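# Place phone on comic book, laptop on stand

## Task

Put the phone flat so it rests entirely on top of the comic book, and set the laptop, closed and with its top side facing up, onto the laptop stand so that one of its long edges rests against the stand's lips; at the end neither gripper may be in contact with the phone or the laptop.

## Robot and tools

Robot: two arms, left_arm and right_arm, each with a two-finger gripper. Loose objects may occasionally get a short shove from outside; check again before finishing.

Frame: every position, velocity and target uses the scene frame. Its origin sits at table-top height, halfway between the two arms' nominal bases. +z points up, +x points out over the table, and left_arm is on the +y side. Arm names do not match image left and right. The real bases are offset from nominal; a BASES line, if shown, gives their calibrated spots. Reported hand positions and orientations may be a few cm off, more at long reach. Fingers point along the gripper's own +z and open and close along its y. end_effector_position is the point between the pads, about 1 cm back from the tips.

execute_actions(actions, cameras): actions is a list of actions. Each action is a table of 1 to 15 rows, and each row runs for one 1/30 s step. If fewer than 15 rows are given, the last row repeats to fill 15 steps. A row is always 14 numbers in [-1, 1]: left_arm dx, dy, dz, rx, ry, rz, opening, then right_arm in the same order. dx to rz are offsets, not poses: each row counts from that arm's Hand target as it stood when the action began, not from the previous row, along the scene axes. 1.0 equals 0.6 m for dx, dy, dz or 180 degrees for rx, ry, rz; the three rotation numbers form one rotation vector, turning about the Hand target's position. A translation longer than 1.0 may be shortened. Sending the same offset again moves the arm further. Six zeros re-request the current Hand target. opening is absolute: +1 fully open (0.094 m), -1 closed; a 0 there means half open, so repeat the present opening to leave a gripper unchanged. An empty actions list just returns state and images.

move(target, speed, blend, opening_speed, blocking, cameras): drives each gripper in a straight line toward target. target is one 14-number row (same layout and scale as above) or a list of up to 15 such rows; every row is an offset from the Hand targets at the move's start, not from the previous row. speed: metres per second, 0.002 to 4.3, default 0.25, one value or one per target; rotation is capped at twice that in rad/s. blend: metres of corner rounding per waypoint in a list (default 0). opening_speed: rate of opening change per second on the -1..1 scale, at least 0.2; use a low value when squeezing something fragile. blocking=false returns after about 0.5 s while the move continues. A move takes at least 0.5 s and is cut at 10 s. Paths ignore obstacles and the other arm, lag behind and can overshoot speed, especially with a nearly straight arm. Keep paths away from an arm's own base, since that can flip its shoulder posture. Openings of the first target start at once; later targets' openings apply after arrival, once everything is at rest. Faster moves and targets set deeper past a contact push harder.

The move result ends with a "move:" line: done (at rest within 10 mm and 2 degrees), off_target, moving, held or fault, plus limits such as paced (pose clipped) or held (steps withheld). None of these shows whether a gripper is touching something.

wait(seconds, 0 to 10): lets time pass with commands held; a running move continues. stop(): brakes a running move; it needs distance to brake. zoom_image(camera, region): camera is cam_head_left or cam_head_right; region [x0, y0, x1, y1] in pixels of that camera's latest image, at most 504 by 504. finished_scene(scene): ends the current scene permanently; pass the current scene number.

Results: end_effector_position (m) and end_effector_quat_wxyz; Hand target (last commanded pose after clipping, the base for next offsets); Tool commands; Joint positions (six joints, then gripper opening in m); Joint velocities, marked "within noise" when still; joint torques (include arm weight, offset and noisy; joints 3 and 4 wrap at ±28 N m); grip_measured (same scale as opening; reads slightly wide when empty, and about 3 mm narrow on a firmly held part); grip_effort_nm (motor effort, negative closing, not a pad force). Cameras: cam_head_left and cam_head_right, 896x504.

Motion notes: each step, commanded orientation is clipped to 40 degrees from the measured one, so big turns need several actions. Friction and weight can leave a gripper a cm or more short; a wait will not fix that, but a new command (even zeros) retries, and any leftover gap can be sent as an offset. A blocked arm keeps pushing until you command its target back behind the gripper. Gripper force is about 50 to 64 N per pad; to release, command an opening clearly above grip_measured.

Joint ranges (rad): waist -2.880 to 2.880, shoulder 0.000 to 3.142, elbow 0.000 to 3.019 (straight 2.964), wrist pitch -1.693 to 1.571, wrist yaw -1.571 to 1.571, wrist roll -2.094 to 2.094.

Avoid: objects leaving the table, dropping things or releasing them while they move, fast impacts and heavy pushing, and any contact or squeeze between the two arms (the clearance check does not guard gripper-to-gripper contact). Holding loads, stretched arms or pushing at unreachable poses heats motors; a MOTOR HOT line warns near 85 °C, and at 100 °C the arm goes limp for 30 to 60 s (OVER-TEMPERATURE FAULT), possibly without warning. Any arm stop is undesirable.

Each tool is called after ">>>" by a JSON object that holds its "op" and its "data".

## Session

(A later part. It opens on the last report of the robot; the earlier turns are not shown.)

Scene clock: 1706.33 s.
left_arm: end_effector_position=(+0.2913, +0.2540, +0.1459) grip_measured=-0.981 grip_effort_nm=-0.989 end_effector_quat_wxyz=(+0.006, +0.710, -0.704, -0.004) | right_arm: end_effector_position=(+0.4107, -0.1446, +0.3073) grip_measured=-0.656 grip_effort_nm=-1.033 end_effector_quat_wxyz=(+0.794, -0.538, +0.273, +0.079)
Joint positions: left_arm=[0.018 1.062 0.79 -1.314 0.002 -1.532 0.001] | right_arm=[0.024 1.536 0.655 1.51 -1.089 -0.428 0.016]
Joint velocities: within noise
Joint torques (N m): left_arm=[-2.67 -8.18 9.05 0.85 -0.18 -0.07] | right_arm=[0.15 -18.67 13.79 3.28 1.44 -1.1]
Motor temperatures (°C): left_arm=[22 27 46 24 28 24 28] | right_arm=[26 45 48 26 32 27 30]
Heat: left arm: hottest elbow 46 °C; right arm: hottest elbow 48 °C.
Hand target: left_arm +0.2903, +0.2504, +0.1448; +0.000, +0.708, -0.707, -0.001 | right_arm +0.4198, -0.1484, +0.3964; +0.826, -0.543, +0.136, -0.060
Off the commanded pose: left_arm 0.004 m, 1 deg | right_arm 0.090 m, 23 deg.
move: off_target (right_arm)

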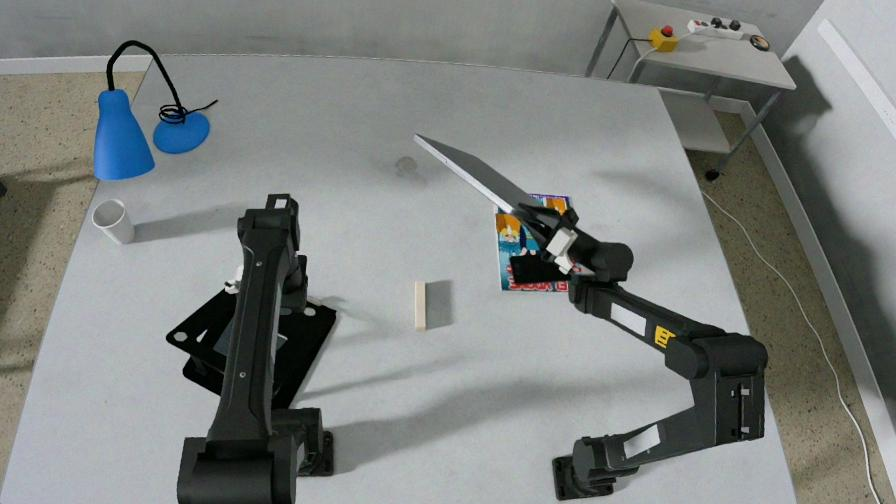

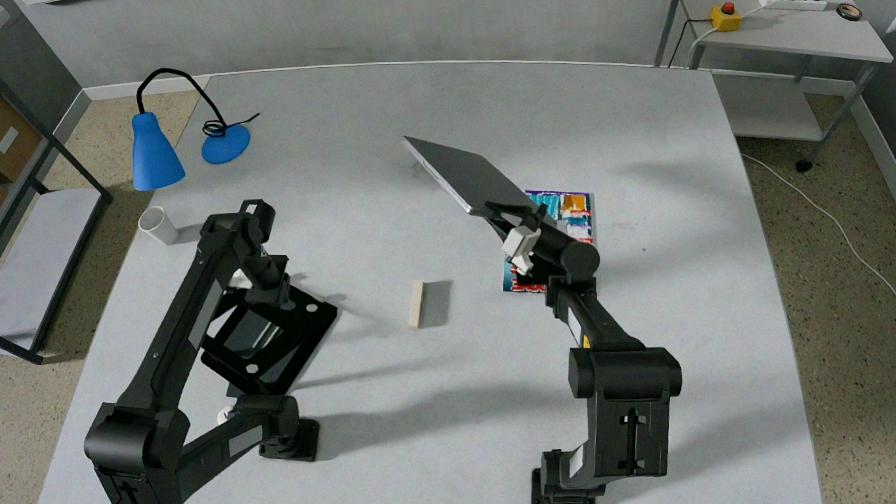

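>>> {"op": "move", "data": {"target": [[0.08,-0.06,-0.05,0,0,0,-1,0,0,0,0,0,0,-0.95],[0.08,-0.06,-0.15,0,0,0,-1,0,0,0,0,0,0,-0.95]], "speed": 0.15, "cameras": ["cam_head_left","cam_head_right"]}}

>>> {"op": "zoom_image", "data": {"camera": "cam_head_left", "region": [220, 230, 380, 350]}}

>>> {"op": "zoom_image", "data": {"camera": "cam_head_right", "region": [220, 230, 380, 350]}}

Scene clock: 1713.00 s.
left_arm: end_effector_position=(+0.3388, +0.2183, +0.0588) grip_measured=-0.981 grip_effort_nm=-0.989 end_effector_quat_wxyz=(+0.001, +0.710, -0.705, +0.001) | right_arm: end_effector_position=(+0.4107, -0.1446, +0.3073) grip_measured=-0.656 grip_effort_nm=-1.038 end_effector_quat_wxyz=(+0.794, -0.538, +0.273, +0.079)
Joint positions: left_arm=[-0.105 1.31 0.73 -0.991 0.002 -1.654 0.001] | right_arm=[0.024 1.536 0.655 1.51 -1.089 -0.428 0.016]
Joint velocities: within noise
Joint torques (N m): left_arm=[-2.49 -8.35 8.18 0.62 -0.2 -0.1] | right_arm=[0.15 -18.61 13.81 3.28 1.44 -1.1]
Motor temperatures (°C): left_arm=[22 27 45 24 28 24 28] | right_arm=[26 44 50 26 32 27 30]
Heat: left arm: hottest elbow 45 °C; right arm: hottest elbow 50 °C.
Hand target: left_arm +0.3383, +0.2144, +0.0548; +0.000, +0.708, -0.707, -0.001 | right_arm +0.4198, -0.1484, +0.3964; +0.826, -0.543, +0.136, -0.060
Off the commanded pose: left_arm 0.006 m, 0 deg | right_arm 0.090 m, 23 deg.
move: off_target (right_arm)

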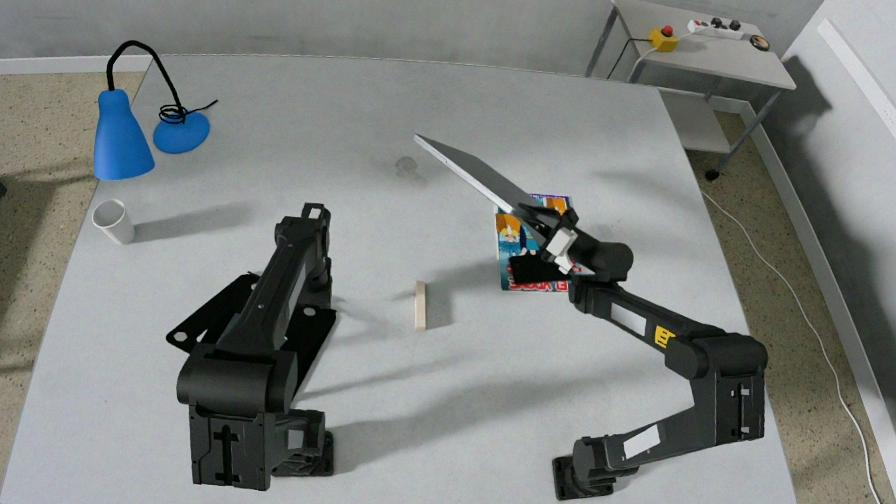

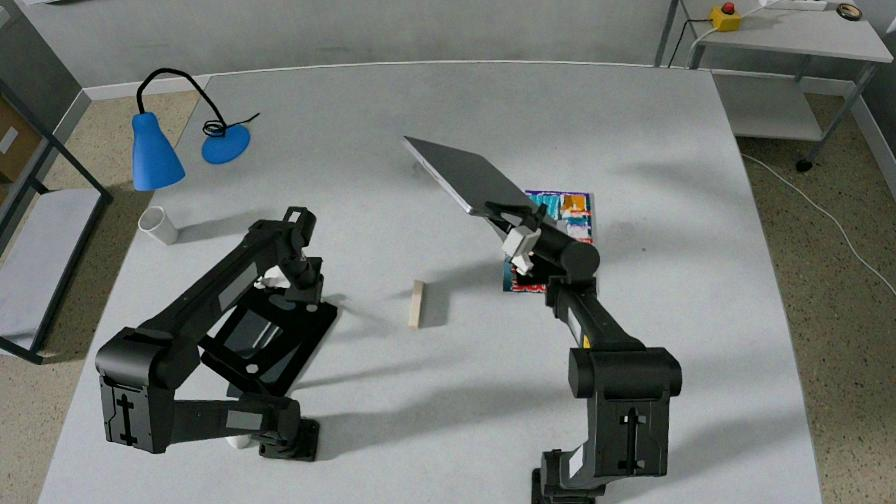

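Scaled by 3.150.

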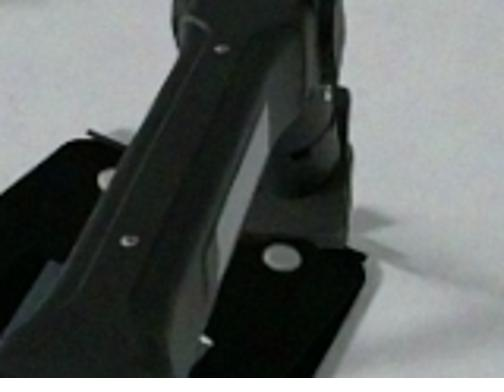

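Scaled by 3.150.

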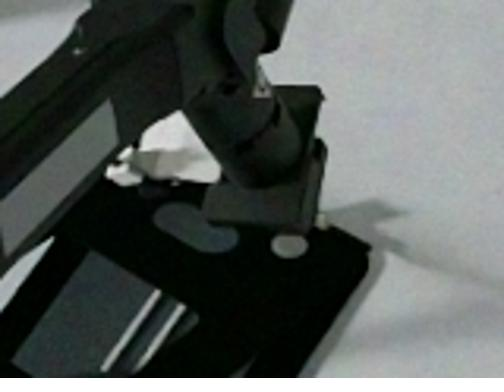

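>>> {"op": "move", "data": {"target": [[-0.045,0.03,0.0,0,0,0,-1,0,0,0,0,0,0,-0.95],[-0.045,0.03,-0.015,0,0,0,-1,0,0,0,0,0,0,-0.95]], "speed": 0.1, "cameras": ["cam_head_left","cam_head_right"]}}

>>> {"op": "zoom_image", "data": {"camera": "cam_head_right", "region": [220, 230, 380, 350]}}

Scene clock: 1717.37 s.
left_arm: end_effector_position=(+0.3120, +0.2279, +0.0469) grip_measured=-0.981 grip_effort_nm=-0.989 end_effector_quat_wxyz=(+0.004, +0.706, -0.709, -0.004) | right_arm: end_effector_position=(+0.4107, -0.1446, +0.3073) grip_measured=-0.656 grip_effort_nm=-1.038 end_effector_quat_wxyz=(+0.794, -0.538, +0.273, +0.079)
Joint positions: left_arm=[-0.079 1.263 0.651 -0.971 0.001 -1.617 0.001] | right_arm=[0.024 1.536 0.655 1.51 -1.089 -0.428 0.016]
Joint velocities: within noise
Joint torques (N m): left_arm=[-0.38 -8.7 7.6 0.85 -0.17 0.06] | right_arm=[0.15 -18.67 13.78 3.28 1.44 -1.1]
Motor temperatures (°C): left_arm=[22 27 45 24 28 24 29] | right_arm=[26 44 51 26 32 27 30]
Heat: left arm: hottest elbow 45 °C; right arm: hottest elbow 51 °C.
Hand target: left_arm +0.3113, +0.2325, +0.0458; +0.000, +0.708, -0.707, -0.001 | right_arm +0.4198, -0.1484, +0.3964; +0.826, -0.543, +0.136, -0.060
Off the commanded pose: left_arm 0.005 m, 1 deg | right_arm 0.090 m, 23 deg.
move: off_target (right_arm)

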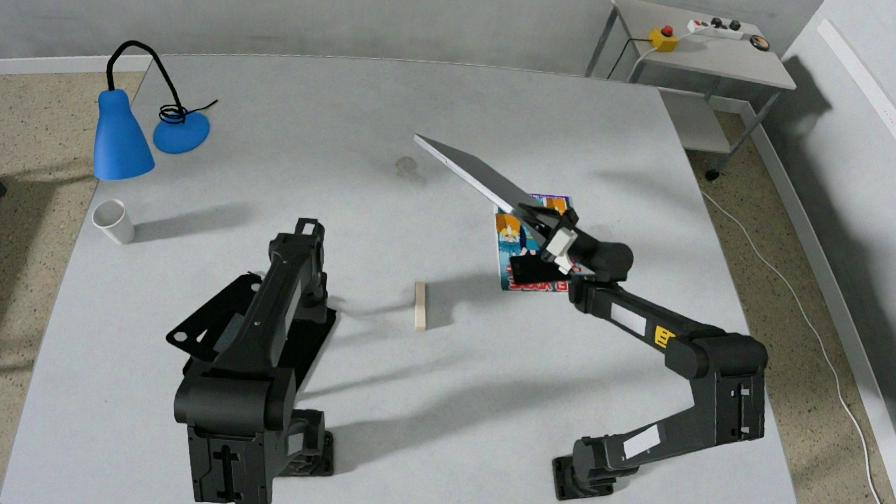

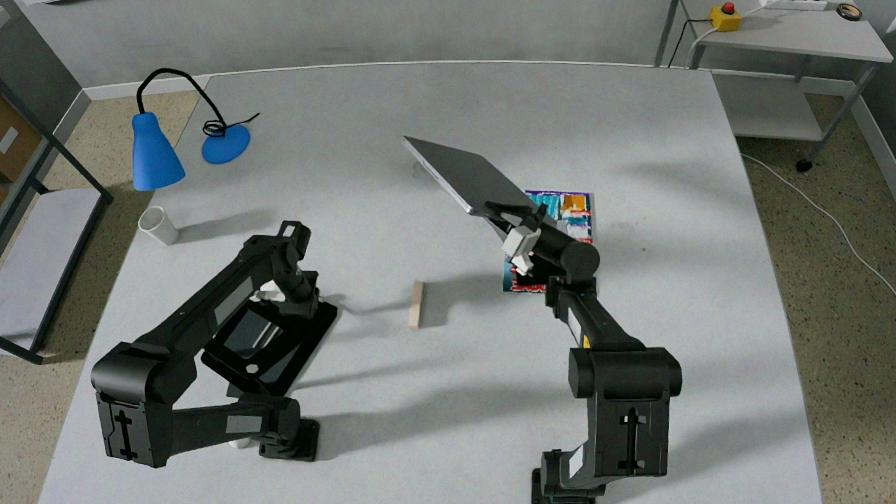

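Scaled by 3.150.

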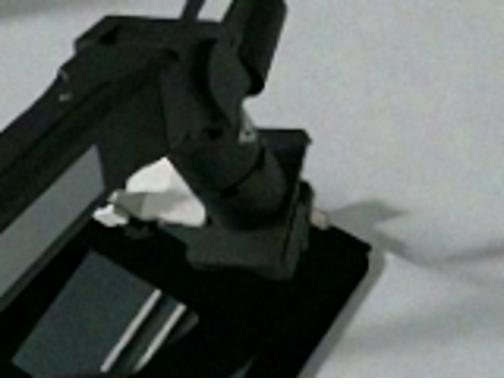

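>>> {"op": "move", "data": {"target": [[0.2,0.02,0.0,0,0,0,-1,0,0,0,0,0,0,-0.95]], "speed": 0.08, "cameras": ["cam_head_left","cam_head_right"]}}

>>> {"op": "zoom_image", "data": {"camera": "cam_head_right", "region": [220, 190, 380, 350]}}

Scene clock: 1722.27 s.
left_arm: end_effector_position=(+0.4053, +0.2385, +0.0332) grip_measured=-0.981 grip_effort_nm=-0.984 end_effector_quat_wxyz=(+0.015, +0.705, -0.709, -0.015) | right_arm: end_effector_position=(+0.4107, -0.1446, +0.3073) grip_measured=-0.656 grip_effort_nm=-1.038 end_effector_quat_wxyz=(+0.794, -0.538, +0.273, +0.079)
Joint positions: left_arm=[-0.038 1.549 0.897 -0.961 0.001 -1.576 0.001] | right_arm=[0.024 1.536 0.655 1.51 -1.089 -0.428 0.016]
Joint velocities: within noise
Joint torques (N m): left_arm=[0.21 -11.99 13.45 0.08 -0.16 0.13] | right_arm=[0.15 -18.61 13.82 3.26 1.43 -1.09]
Motor temperatures (°C): left_arm=[22 26 45 24 28 24 29] | right_arm=[26 44 52 26 32 28 30]
Heat: left arm: hottest elbow 45 °C; right arm: hottest elbow 52 °C.
Hand target: left_arm +0.4312, +0.2443, +0.0457; +0.000, +0.708, -0.707, -0.001 | right_arm +0.4198, -0.1484, +0.3963; +0.826, -0.543, +0.136, -0.060
Off the commanded pose: left_arm 0.030 m, 2 deg | right_arm 0.090 m, 23 deg.
move: off_target (left_arm, right_arm)

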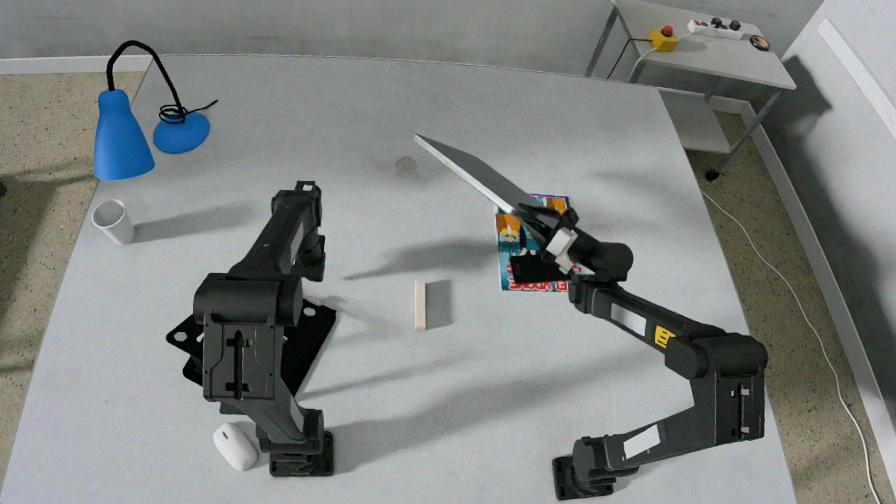

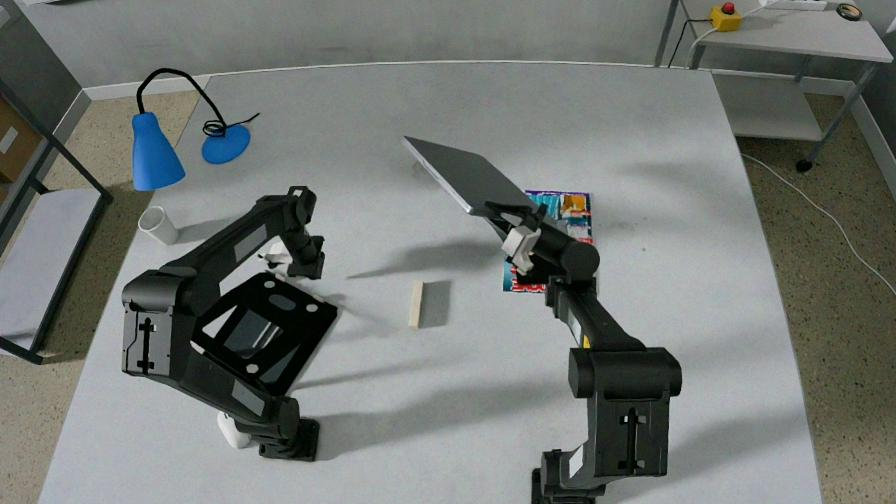

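Scaled by 3.150.

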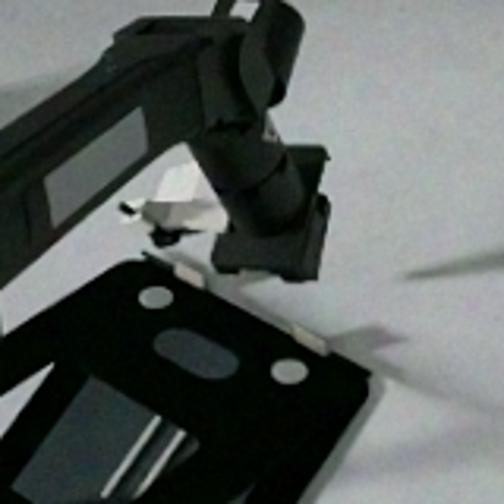

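>>> {"op": "move", "data": {"target": [[0,0.0,0.12,0,0,0,-1,0,0,0,0,0,0,-0.95],[-0.16,0.151,0.12,0,0,0,-1,0,0,0,0,0,0,-0.95],[-0.16,0.151,0.02,0,0,0,-1,0,0,0,0,0,0,-0.95]], "speed": 0.2, "cameras": ["cam_head_left","cam_head_right"]}}

>>> {"op": "zoom_image", "data": {"camera": "cam_head_right", "region": [200, 210, 380, 350]}}

>>> {"op": "zoom_image", "data": {"camera": "cam_head_left", "region": [200, 210, 380, 350]}}

Scene clock: 1728.93 s.
left_arm: end_effector_position=(+0.3367, +0.3311, +0.0617) grip_measured=-0.981 grip_effort_nm=-0.989 end_effector_quat_wxyz=(+0.000, +0.706, -0.708, -0.001) | right_arm: end_effector_position=(+0.4107, -0.1446, +0.3073) grip_measured=-0.656 grip_effort_nm=-1.038 end_effector_quat_wxyz=(+0.794, -0.538, +0.273, +0.079)
Joint positions: left_arm=[0.253 1.33 0.758 -0.999 -0.002 -1.286 0.001] | right_arm=[0.024 1.536 0.655 1.51 -1.089 -0.428 0.016]
Joint velocities: within noise
Joint torques (N m): left_arm=[-1.26 -9.58 8.08 0.66 -0.05 0.09] | right_arm=[0.21 -18.73 13.78 3.29 1.44 -1.09]
Motor temperatures (°C): left_arm=[22 26 45 24 28 24 29] | right_arm=[26 44 53 26 32 28 30]
Heat: left arm: hottest elbow 45 °C; right arm: hottest elbow 53 °C.
Hand target: left_arm +0.3353, +0.3349, +0.0577; +0.000, +0.708, -0.707, -0.001 | right_arm +0.4198, -0.1484, +0.3963; +0.826, -0.543, +0.136, -0.060
Off the commanded pose: left_arm 0.006 m, 0 deg | right_arm 0.090 m, 23 deg.
move: off_target (right_arm)

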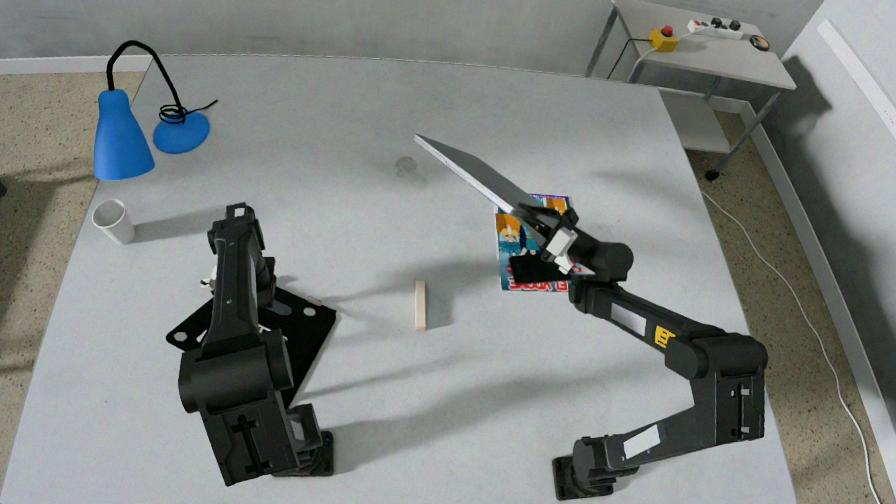

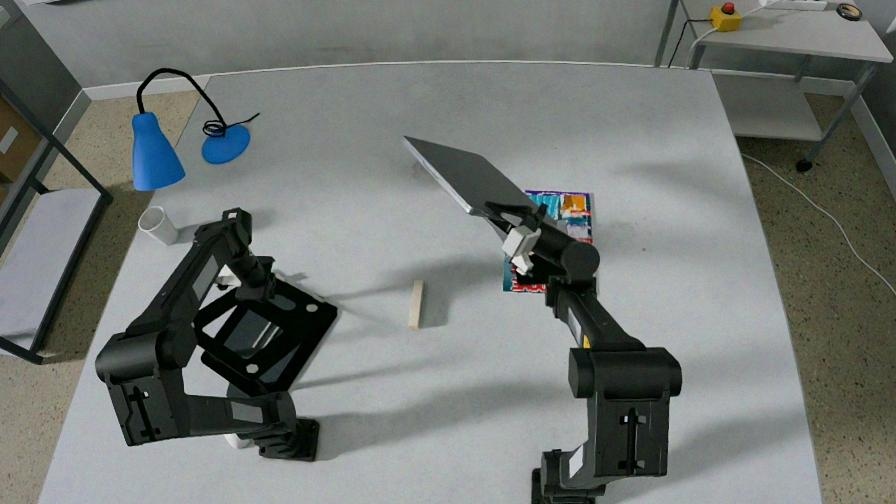

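Scaled by 2.800.

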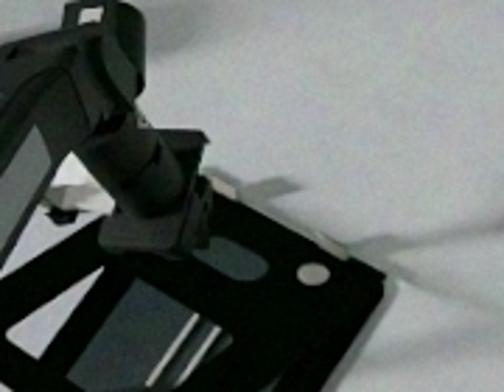

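Scaled by 2.800.

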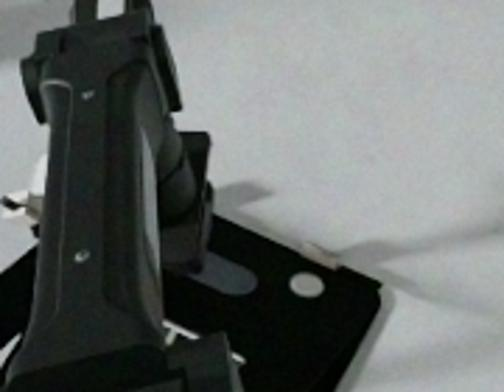

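>>> {"op": "move", "data": {"target": [[-0.013,-0.035,0.0,0,0,0,-1,0,0,0,0,0,0,-0.95],[-0.013,-0.035,-0.065,0,0,0,-1,0,0,0,0,0,0,-0.95]], "speed": 0.1, "cameras": ["cam_head_right"]}}

>>> {"op": "zoom_image", "data": {"camera": "cam_head_right", "region": [200, 210, 380, 350]}}

Scene clock: 1734.90 s.
left_arm: end_effector_position=(+0.3359, +0.3185, +0.0294) grip_measured=-0.981 grip_effort_nm=-0.989 end_effector_quat_wxyz=(-0.012, +0.707, -0.707, +0.008) | right_arm: end_effector_position=(+0.4107, -0.1446, +0.3073) grip_measured=-0.656 grip_effort_nm=-1.033 end_effector_quat_wxyz=(+0.794, -0.538, +0.273, +0.079)
Joint positions: left_arm=[0.217 1.363 0.684 -0.864 0.002 -1.325 0.001] | right_arm=[0.024 1.536 0.655 1.51 -1.089 -0.428 0.016]
Joint velocities: within noise
Joint torques (N m): left_arm=[-2.78 -8 6.49 0.65 -0.22 -0.08] | right_arm=[0.26 -18.73 13.76 3.28 1.43 -1.1]
Motor temperatures (°C): left_arm=[22 26 44 24 28 24 29] | right_arm=[26 43 53 26 32 28 30]
Heat: left arm: hottest elbow 44 °C; right arm: hottest elbow 53 °C.
Hand target: left_arm +0.3275, +0.3140, +0.0187; +0.000, +0.708, -0.706, -0.001 | right_arm +0.4198, -0.1484, +0.3963; +0.826, -0.543, +0.136, -0.060
Off the commanded pose: left_arm 0.014 m, 2 deg | right_arm 0.090 m, 23 deg.
move: off_target (left_arm, right_arm)
Images, in order (width x height): cam_head_right 896x504.

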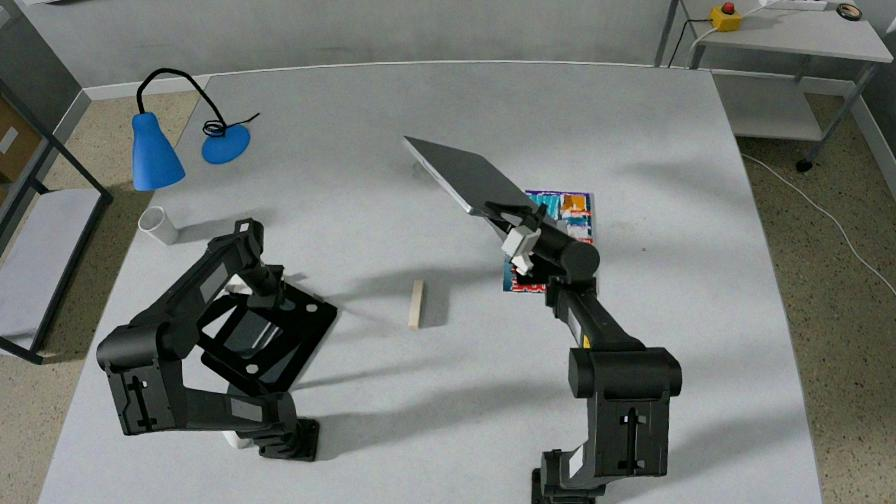

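Scaled by 2.800.

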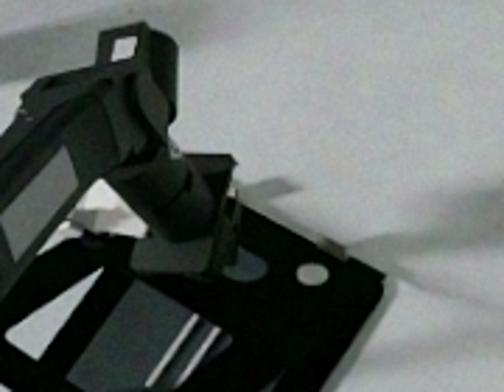

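>>> {"op": "move", "data": {"target": [[0.2,-0.02,0.0,0,0,0,-1,0,0,0,0,0,0,-0.95]], "speed": 0.08, "cameras": ["cam_head_right"]}}

>>> {"op": "zoom_image", "data": {"camera": "cam_head_right", "region": [200, 190, 400, 350]}}

Scene clock: 1738.97 s.
left_arm: end_effector_position=(+0.4170, +0.3052, +0.0143) grip_measured=-0.981 grip_effort_nm=-0.974 end_effector_quat_wxyz=(+0.015, +0.708, -0.706, -0.013) | right_arm: end_effector_position=(+0.4107, -0.1446, +0.3073) grip_measured=-0.656 grip_effort_nm=-1.038 end_effector_quat_wxyz=(+0.794, -0.538, +0.273, +0.079)
Joint positions: left_arm=[0.132 1.62 0.922 -0.912 -0.003 -1.414 0.001] | right_arm=[0.024 1.536 0.655 1.51 -1.089 -0.428 0.016]
Joint velocities: within noise
Joint torques (N m): left_arm=[-2.9 -10.81 13.33 0.69 0.05 -0.16] | right_arm=[0.21 -18.73 13.78 3.28 1.43 -1.1]
Motor temperatures (°C): left_arm=[22 26 44 24 28 24 29] | right_arm=[26 43 54 26 32 28 30]
Heat: left arm: hottest elbow 44 °C; right arm: hottest elbow 54 °C.
Hand target: left_arm +0.4475, +0.3020, +0.0187; +0.000, +0.708, -0.706, -0.001 | right_arm +0.4198, -0.1484, +0.3963; +0.826, -0.543, +0.136, -0.060
Off the commanded pose: left_arm 0.031 m, 2 deg | right_arm 0.090 m, 23 deg.
move: off_target (left_arm, right_arm)
Images, in order (width x height): cam_head_right 896x504.

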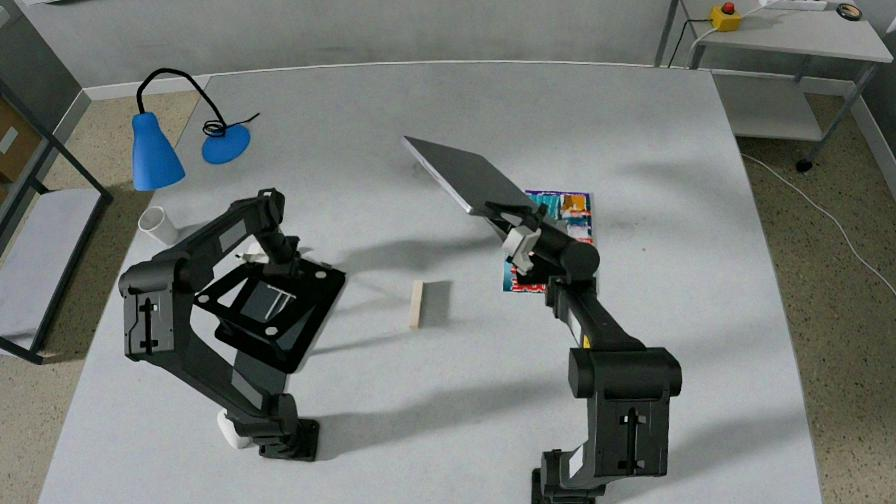

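Scaled by 2.520.

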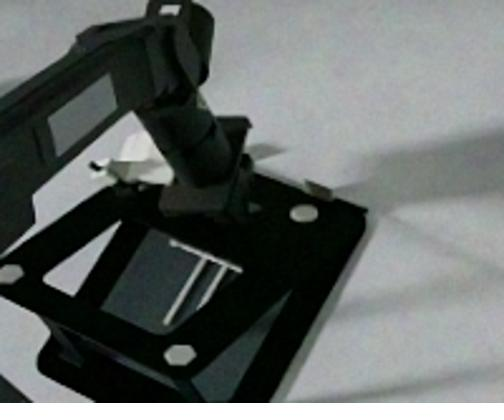

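>>> {"op": "move", "data": {"target": [[0.2,-0.0,0.0,0,0,0,-1,0,0,0,0,0,0,-0.95]], "speed": 0.08, "cameras": ["cam_head_left","cam_head_right"]}}

>>> {"op": "zoom_image", "data": {"camera": "cam_head_right", "region": [200, 170, 400, 350]}}

Scene clock: 1743.40 s.
left_arm: end_effector_position=(+0.5355, +0.3088, +0.0160) grip_measured=-0.981 grip_effort_nm=-0.974 end_effector_quat_wxyz=(+0.017, +0.709, -0.705, -0.015) | right_arm: end_effector_position=(+0.4107, -0.1447, +0.3073) grip_measured=-0.656 grip_effort_nm=-1.043 end_effector_quat_wxyz=(+0.794, -0.538, +0.273, +0.079)
Joint positions: left_arm=[0.101 1.877 1.296 -1.034 -0.003 -1.447 0.001] | right_arm=[0.024 1.536 0.655 1.51 -1.089 -0.428 0.016]
Joint velocities: within noise
Joint torques (N m): left_arm=[-2.55 -16.38 14.76 0.69 0.1 -0.14] | right_arm=[0.21 -18.73 13.78 3.29 1.43 -1.1]
Motor temperatures (°C): left_arm=[22 26 44 24 28 24 29] | right_arm=[26 43 54 26 32 28 30]
Heat: left arm: hottest elbow 44 °C; right arm: hottest elbow 54 °C.
Hand target: left_arm +0.5675, +0.3020, +0.0186; +0.000, +0.708, -0.707, -0.001 | right_arm +0.4198, -0.1484, +0.3964; +0.826, -0.543, +0.136, -0.060
Off the commanded pose: left_arm 0.033 m, 2 deg | right_arm 0.090 m, 23 deg.
move: off_target (left_arm, right_arm)

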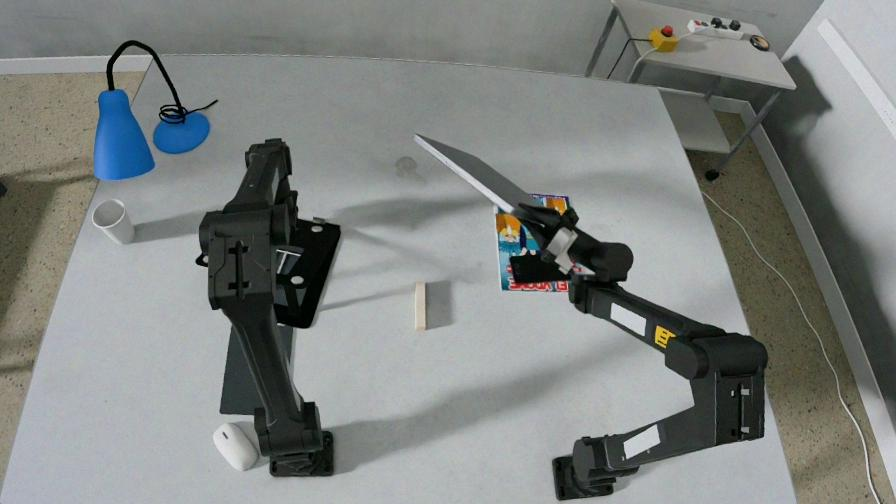

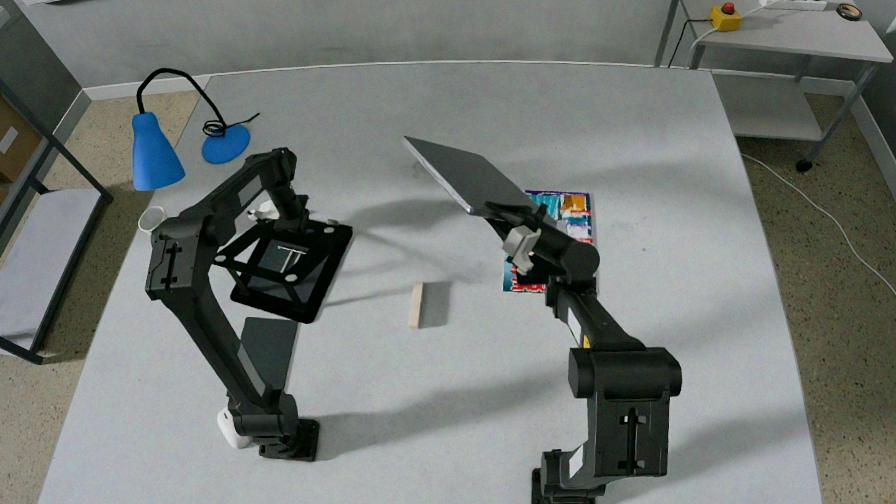

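Scaled by 2.520.

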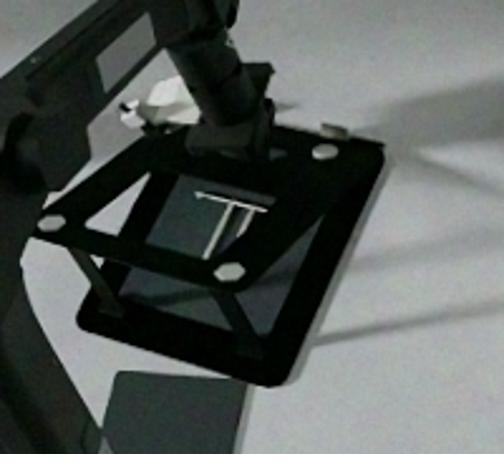

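>>> {"op": "move", "data": {"target": [[0,0,0.25,0,0,0,-1,0,0,0,0,0,0,-0.95],[-0.3,0.4,0.4,0,0,0,-1,0,0,0,0,0,0,-0.95],[-0.65,0.5,0.4,0,0,0,-1,0,0,0,0,0,0,-0.95]], "speed": 0.3, "blend": 0.04, "cameras": ["cam_head_left","cam_head_right"]}}

>>> {"op": "zoom_image", "data": {"camera": "cam_head_right", "region": [200, 170, 400, 350]}}

>>> {"op": "zoom_image", "data": {"camera": "cam_head_left", "region": [180, 170, 380, 350]}}

Scene clock: 1750.50 s.
left_arm: end_effector_position=(+0.1831, +0.6071, +0.2548) grip_measured=-0.982 grip_effort_nm=-0.969 end_effector_quat_wxyz=(+0.002, +0.708, -0.707, -0.002) | right_arm: end_effector_position=(+0.4107, -0.1447, +0.3073) grip_measured=-0.656 grip_effort_nm=-1.033 end_effector_quat_wxyz=(+0.794, -0.538, +0.273, +0.079)
Joint positions: left_arm=[1.145 1.372 1.334 -1.534 -0.004 -0.398 0.001] | right_arm=[0.024 1.536 0.655 1.51 -1.089 -0.428 0.016]
Joint velocities: within noise
Joint torques (N m): left_arm=[-1.73 -13.8 9.46 -0.13 0.07 0.06] | right_arm=[0.15 -18.73 13.78 3.29 1.43 -1.1]
Motor temperatures (°C): left_arm=[22 27 44 24 28 24 29] | right_arm=[26 43 55 26 32 28 30]
Heat: left arm: hottest elbow 44 °C; right arm: hottest elbow 55 °C.
Hand target: left_arm +0.1775, +0.6019, +0.2588; +0.000, +0.708, -0.707, -0.001 | right_arm +0.4198, -0.1484, +0.3964; +0.826, -0.543, +0.136, -0.060
Off the commanded pose: left_arm 0.008 m, 0 deg | right_arm 0.090 m, 23 deg.
move: off_target (right_arm)

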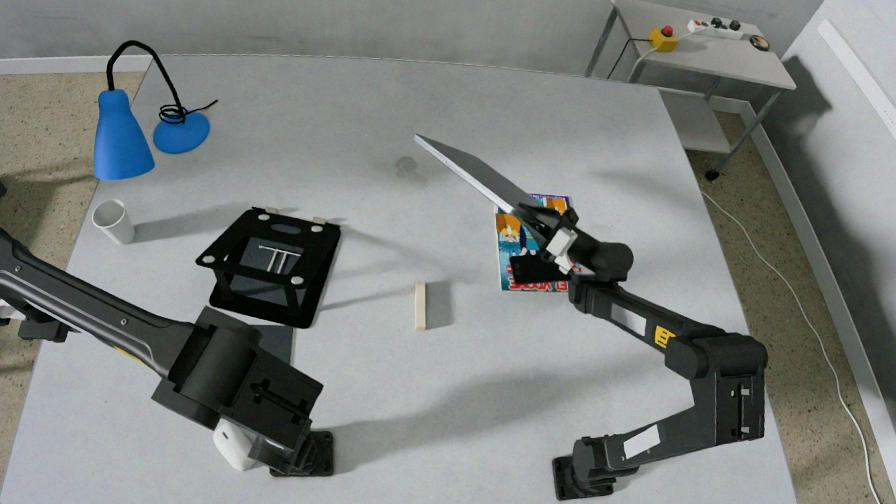

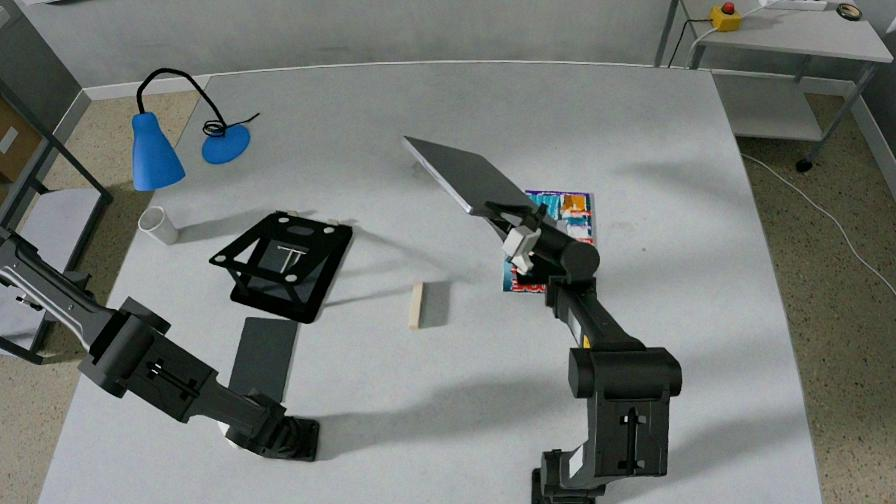

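Scaled by 2.520.

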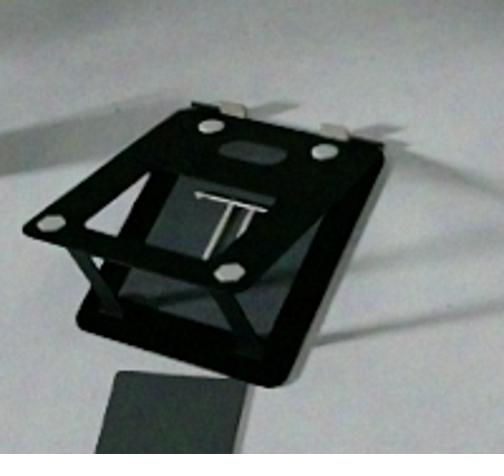

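Scaled by 2.520.

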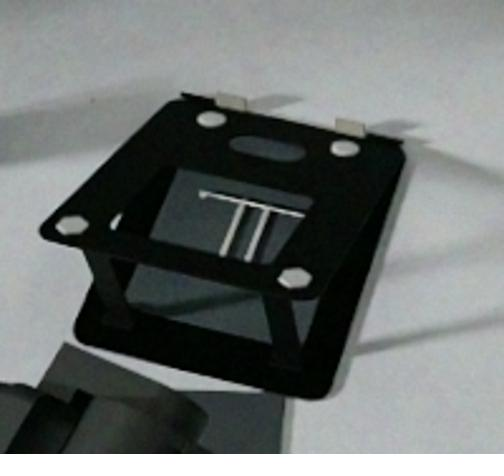

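>>> {"op": "move", "data": {"target": [[0,0,0.0,0,0,0,-1,0.1,0.2,0,0,0,0.08,-0.95],[0,0,0.0,0,0,0,-1,0.05,0.45,0,0,0,0.2,-0.95],[0,0,0.0,0,0,0,-1,-0.13,0.6,0,0,0,0.256,-0.95]], "speed": 0.2, "blend": 0.03, "cameras": ["cam_head_left","cam_head_right"]}}

>>> {"op": "zoom_image", "data": {"camera": "cam_head_right", "region": [180, 170, 420, 350]}}

>>> {"op": "zoom_image", "data": {"camera": "cam_head_left", "region": [180, 170, 420, 350]}}

Scene clock: 1764.60 s.
left_arm: end_effector_position=(+0.1831, +0.6071, +0.2548) grip_measured=-0.982 grip_effort_nm=-0.969 end_effector_quat_wxyz=(+0.002, +0.707, -0.707, -0.002) | right_arm: end_effector_position=(+0.3255, +0.1975, +0.2717) grip_measured=-0.655 grip_effort_nm=-1.033 end_effector_quat_wxyz=(+0.695, -0.607, +0.069, +0.379)
Joint positions: left_arm=[1.145 1.372 1.334 -1.534 -0.004 -0.398 0.001] | right_arm=[0.698 1.951 1.143 1.507 -1.167 -0.301 0.016]
Joint velocities: within noise
Joint torques (N m): left_arm=[-0.56 -14.04 9.73 0.03 0.07 0.07] | right_arm=[0.44 -27.11 17.26 3.32 1.57 -0.83]
Motor temperatures (°C): left_arm=[22 27 43 24 28 24 29] | right_arm=[26 43 57 26 32 28 30]
Heat: left arm: hottest elbow 43 °C; right arm: hottest elbow 57 °C.
Hand target: left_arm +0.1775, +0.6019, +0.2588; +0.000, +0.708, -0.707, -0.001 | right_arm +0.3418, +0.2115, +0.3963; +0.784, -0.553, -0.087, +0.268
Off the commanded pose: left_arm 0.009 m, 0 deg | right_arm 0.127 m, 25 deg.
joint sent to its limit (right arm) — joint 4 (wrist pitch), upper limit. The joint targets are off in position, not in orientation.
move: off_target (right_arm)

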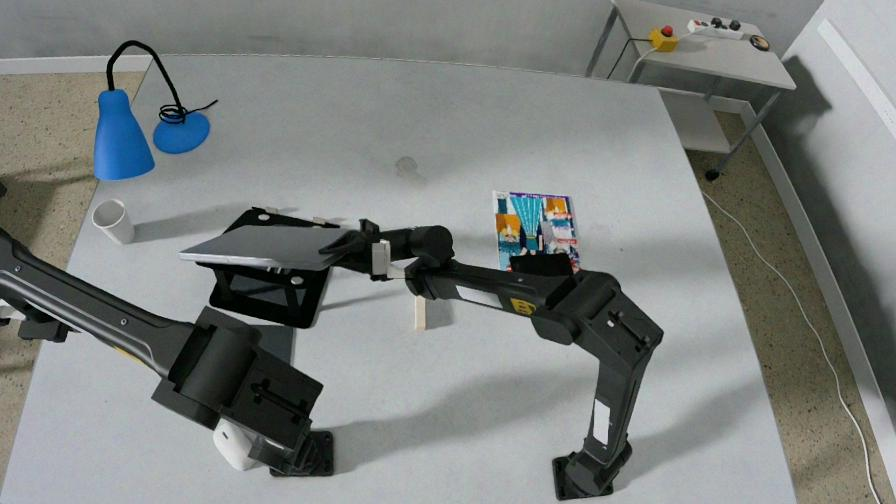

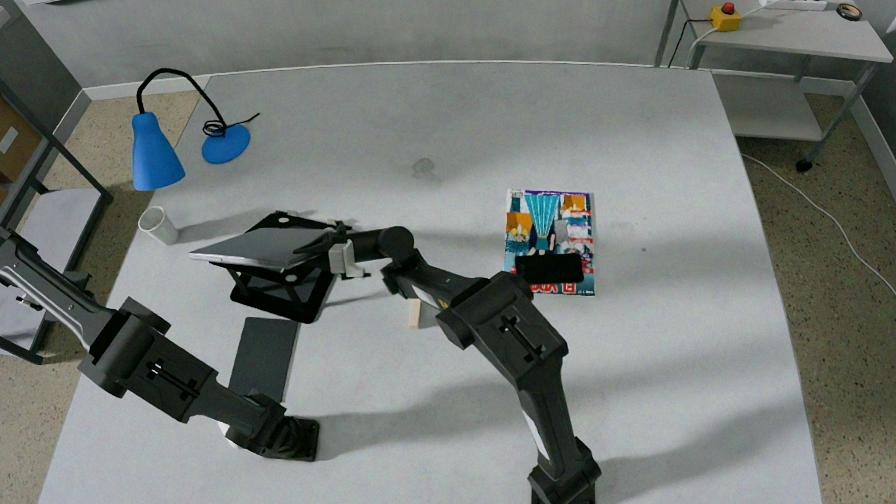

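Scaled by 2.100.

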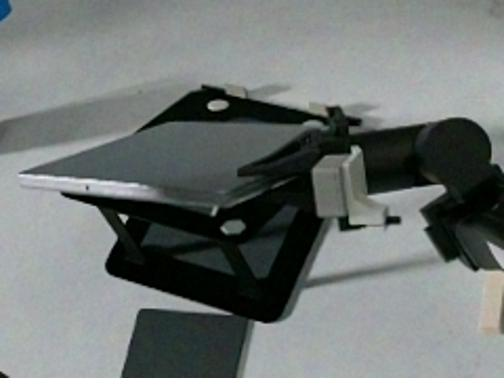

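Scaled by 2.100.

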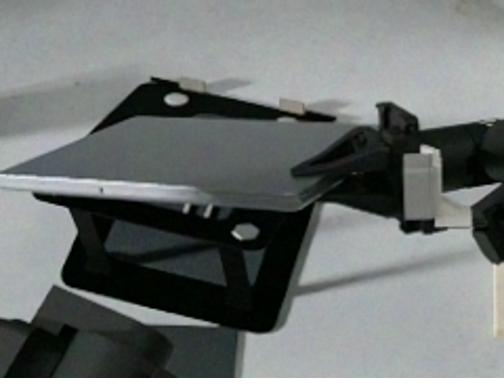

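>>> {"op": "move", "data": {"target": [[0,0,0.0,0,0,0,-1,0.07,0.05,0,0,-0.04,-0.045,-0.95]], "speed": 0.1, "cameras": ["cam_head_left","cam_head_right"]}}

>>> {"op": "zoom_image", "data": {"camera": "cam_head_right", "region": [180, 170, 420, 350]}}

>>> {"op": "zoom_image", "data": {"camera": "cam_head_left", "region": [180, 170, 420, 350]}}

Scene clock: 1771.30 s.
left_arm: end_effector_position=(+0.1831, +0.6071, +0.2548) grip_measured=-0.982 grip_effort_nm=-0.974 end_effector_quat_wxyz=(+0.002, +0.707, -0.707, -0.002) | right_arm: end_effector_position=(+0.3596, +0.2238, +0.2441) grip_measured=-0.655 grip_effort_nm=-1.033 end_effector_quat_wxyz=(+0.706, -0.625, +0.069, +0.325)
Joint positions: left_arm=[1.145 1.372 1.334 -1.534 -0.004 -0.398 0.001] | right_arm=[0.698 2.014 1.222 1.312 -1.138 -0.55 0.016]
Joint velocities: within noise
Joint torques (N m): left_arm=[-1.32 -14.56 9.65 -0.09 0.1 0.09] | right_arm=[0.21 -30.45 18.39 3.33 1.29 -1.16]
Motor temperatures (°C): left_arm=[22 27 43 24 27 24 29] | right_arm=[26 44 60 26 33 28 30]
Heat: left arm: hottest elbow 43 °C; right arm: hottest elbow 60 °C.
Hand target: left_arm +0.1775, +0.6019, +0.2588; +0.000, +0.708, -0.707, -0.001 | right_arm +0.3838, +0.2416, +0.3962; +0.794, -0.574, -0.097, +0.177
Off the commanded pose: left_arm 0.009 m, 0 deg | right_arm 0.155 m, 28 deg.
move: off_target (right_arm)

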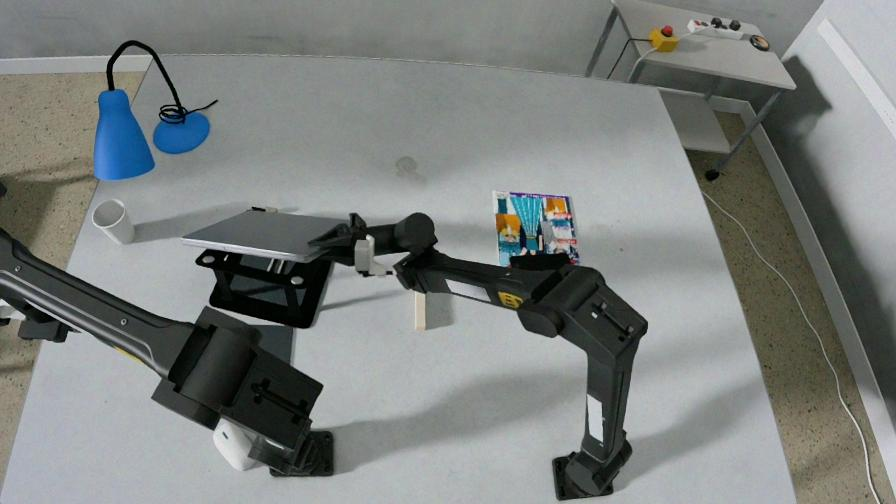

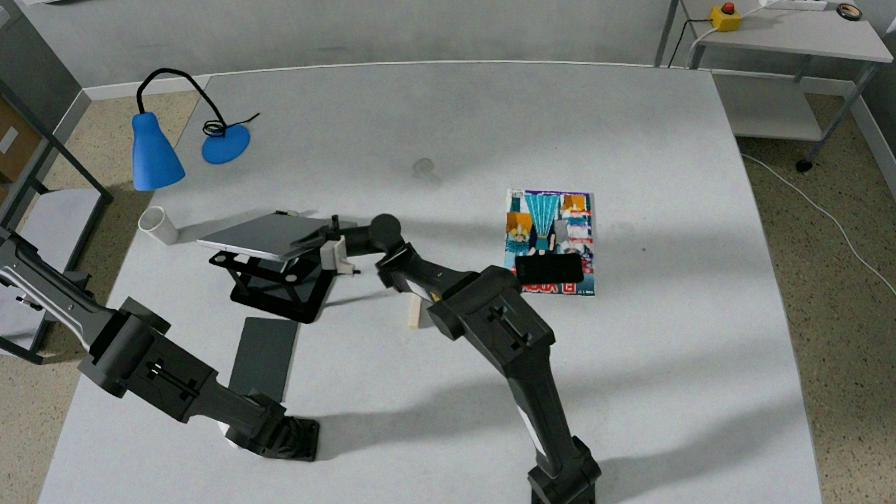

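Scaled by 2.100.

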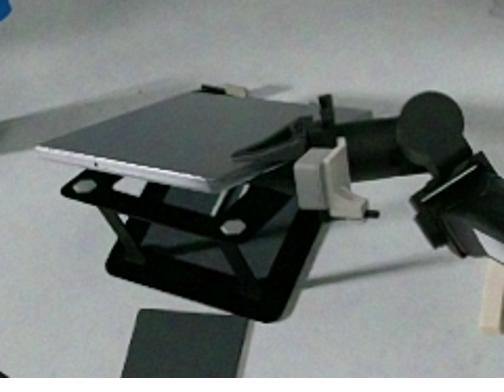

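Scaled by 2.100.

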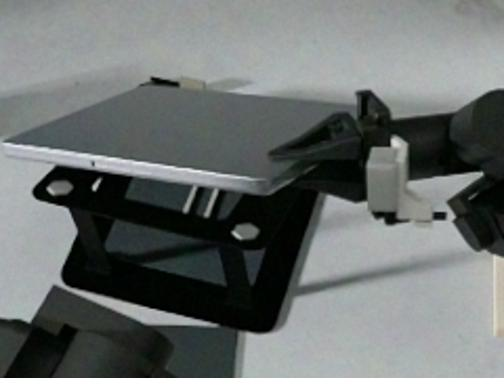

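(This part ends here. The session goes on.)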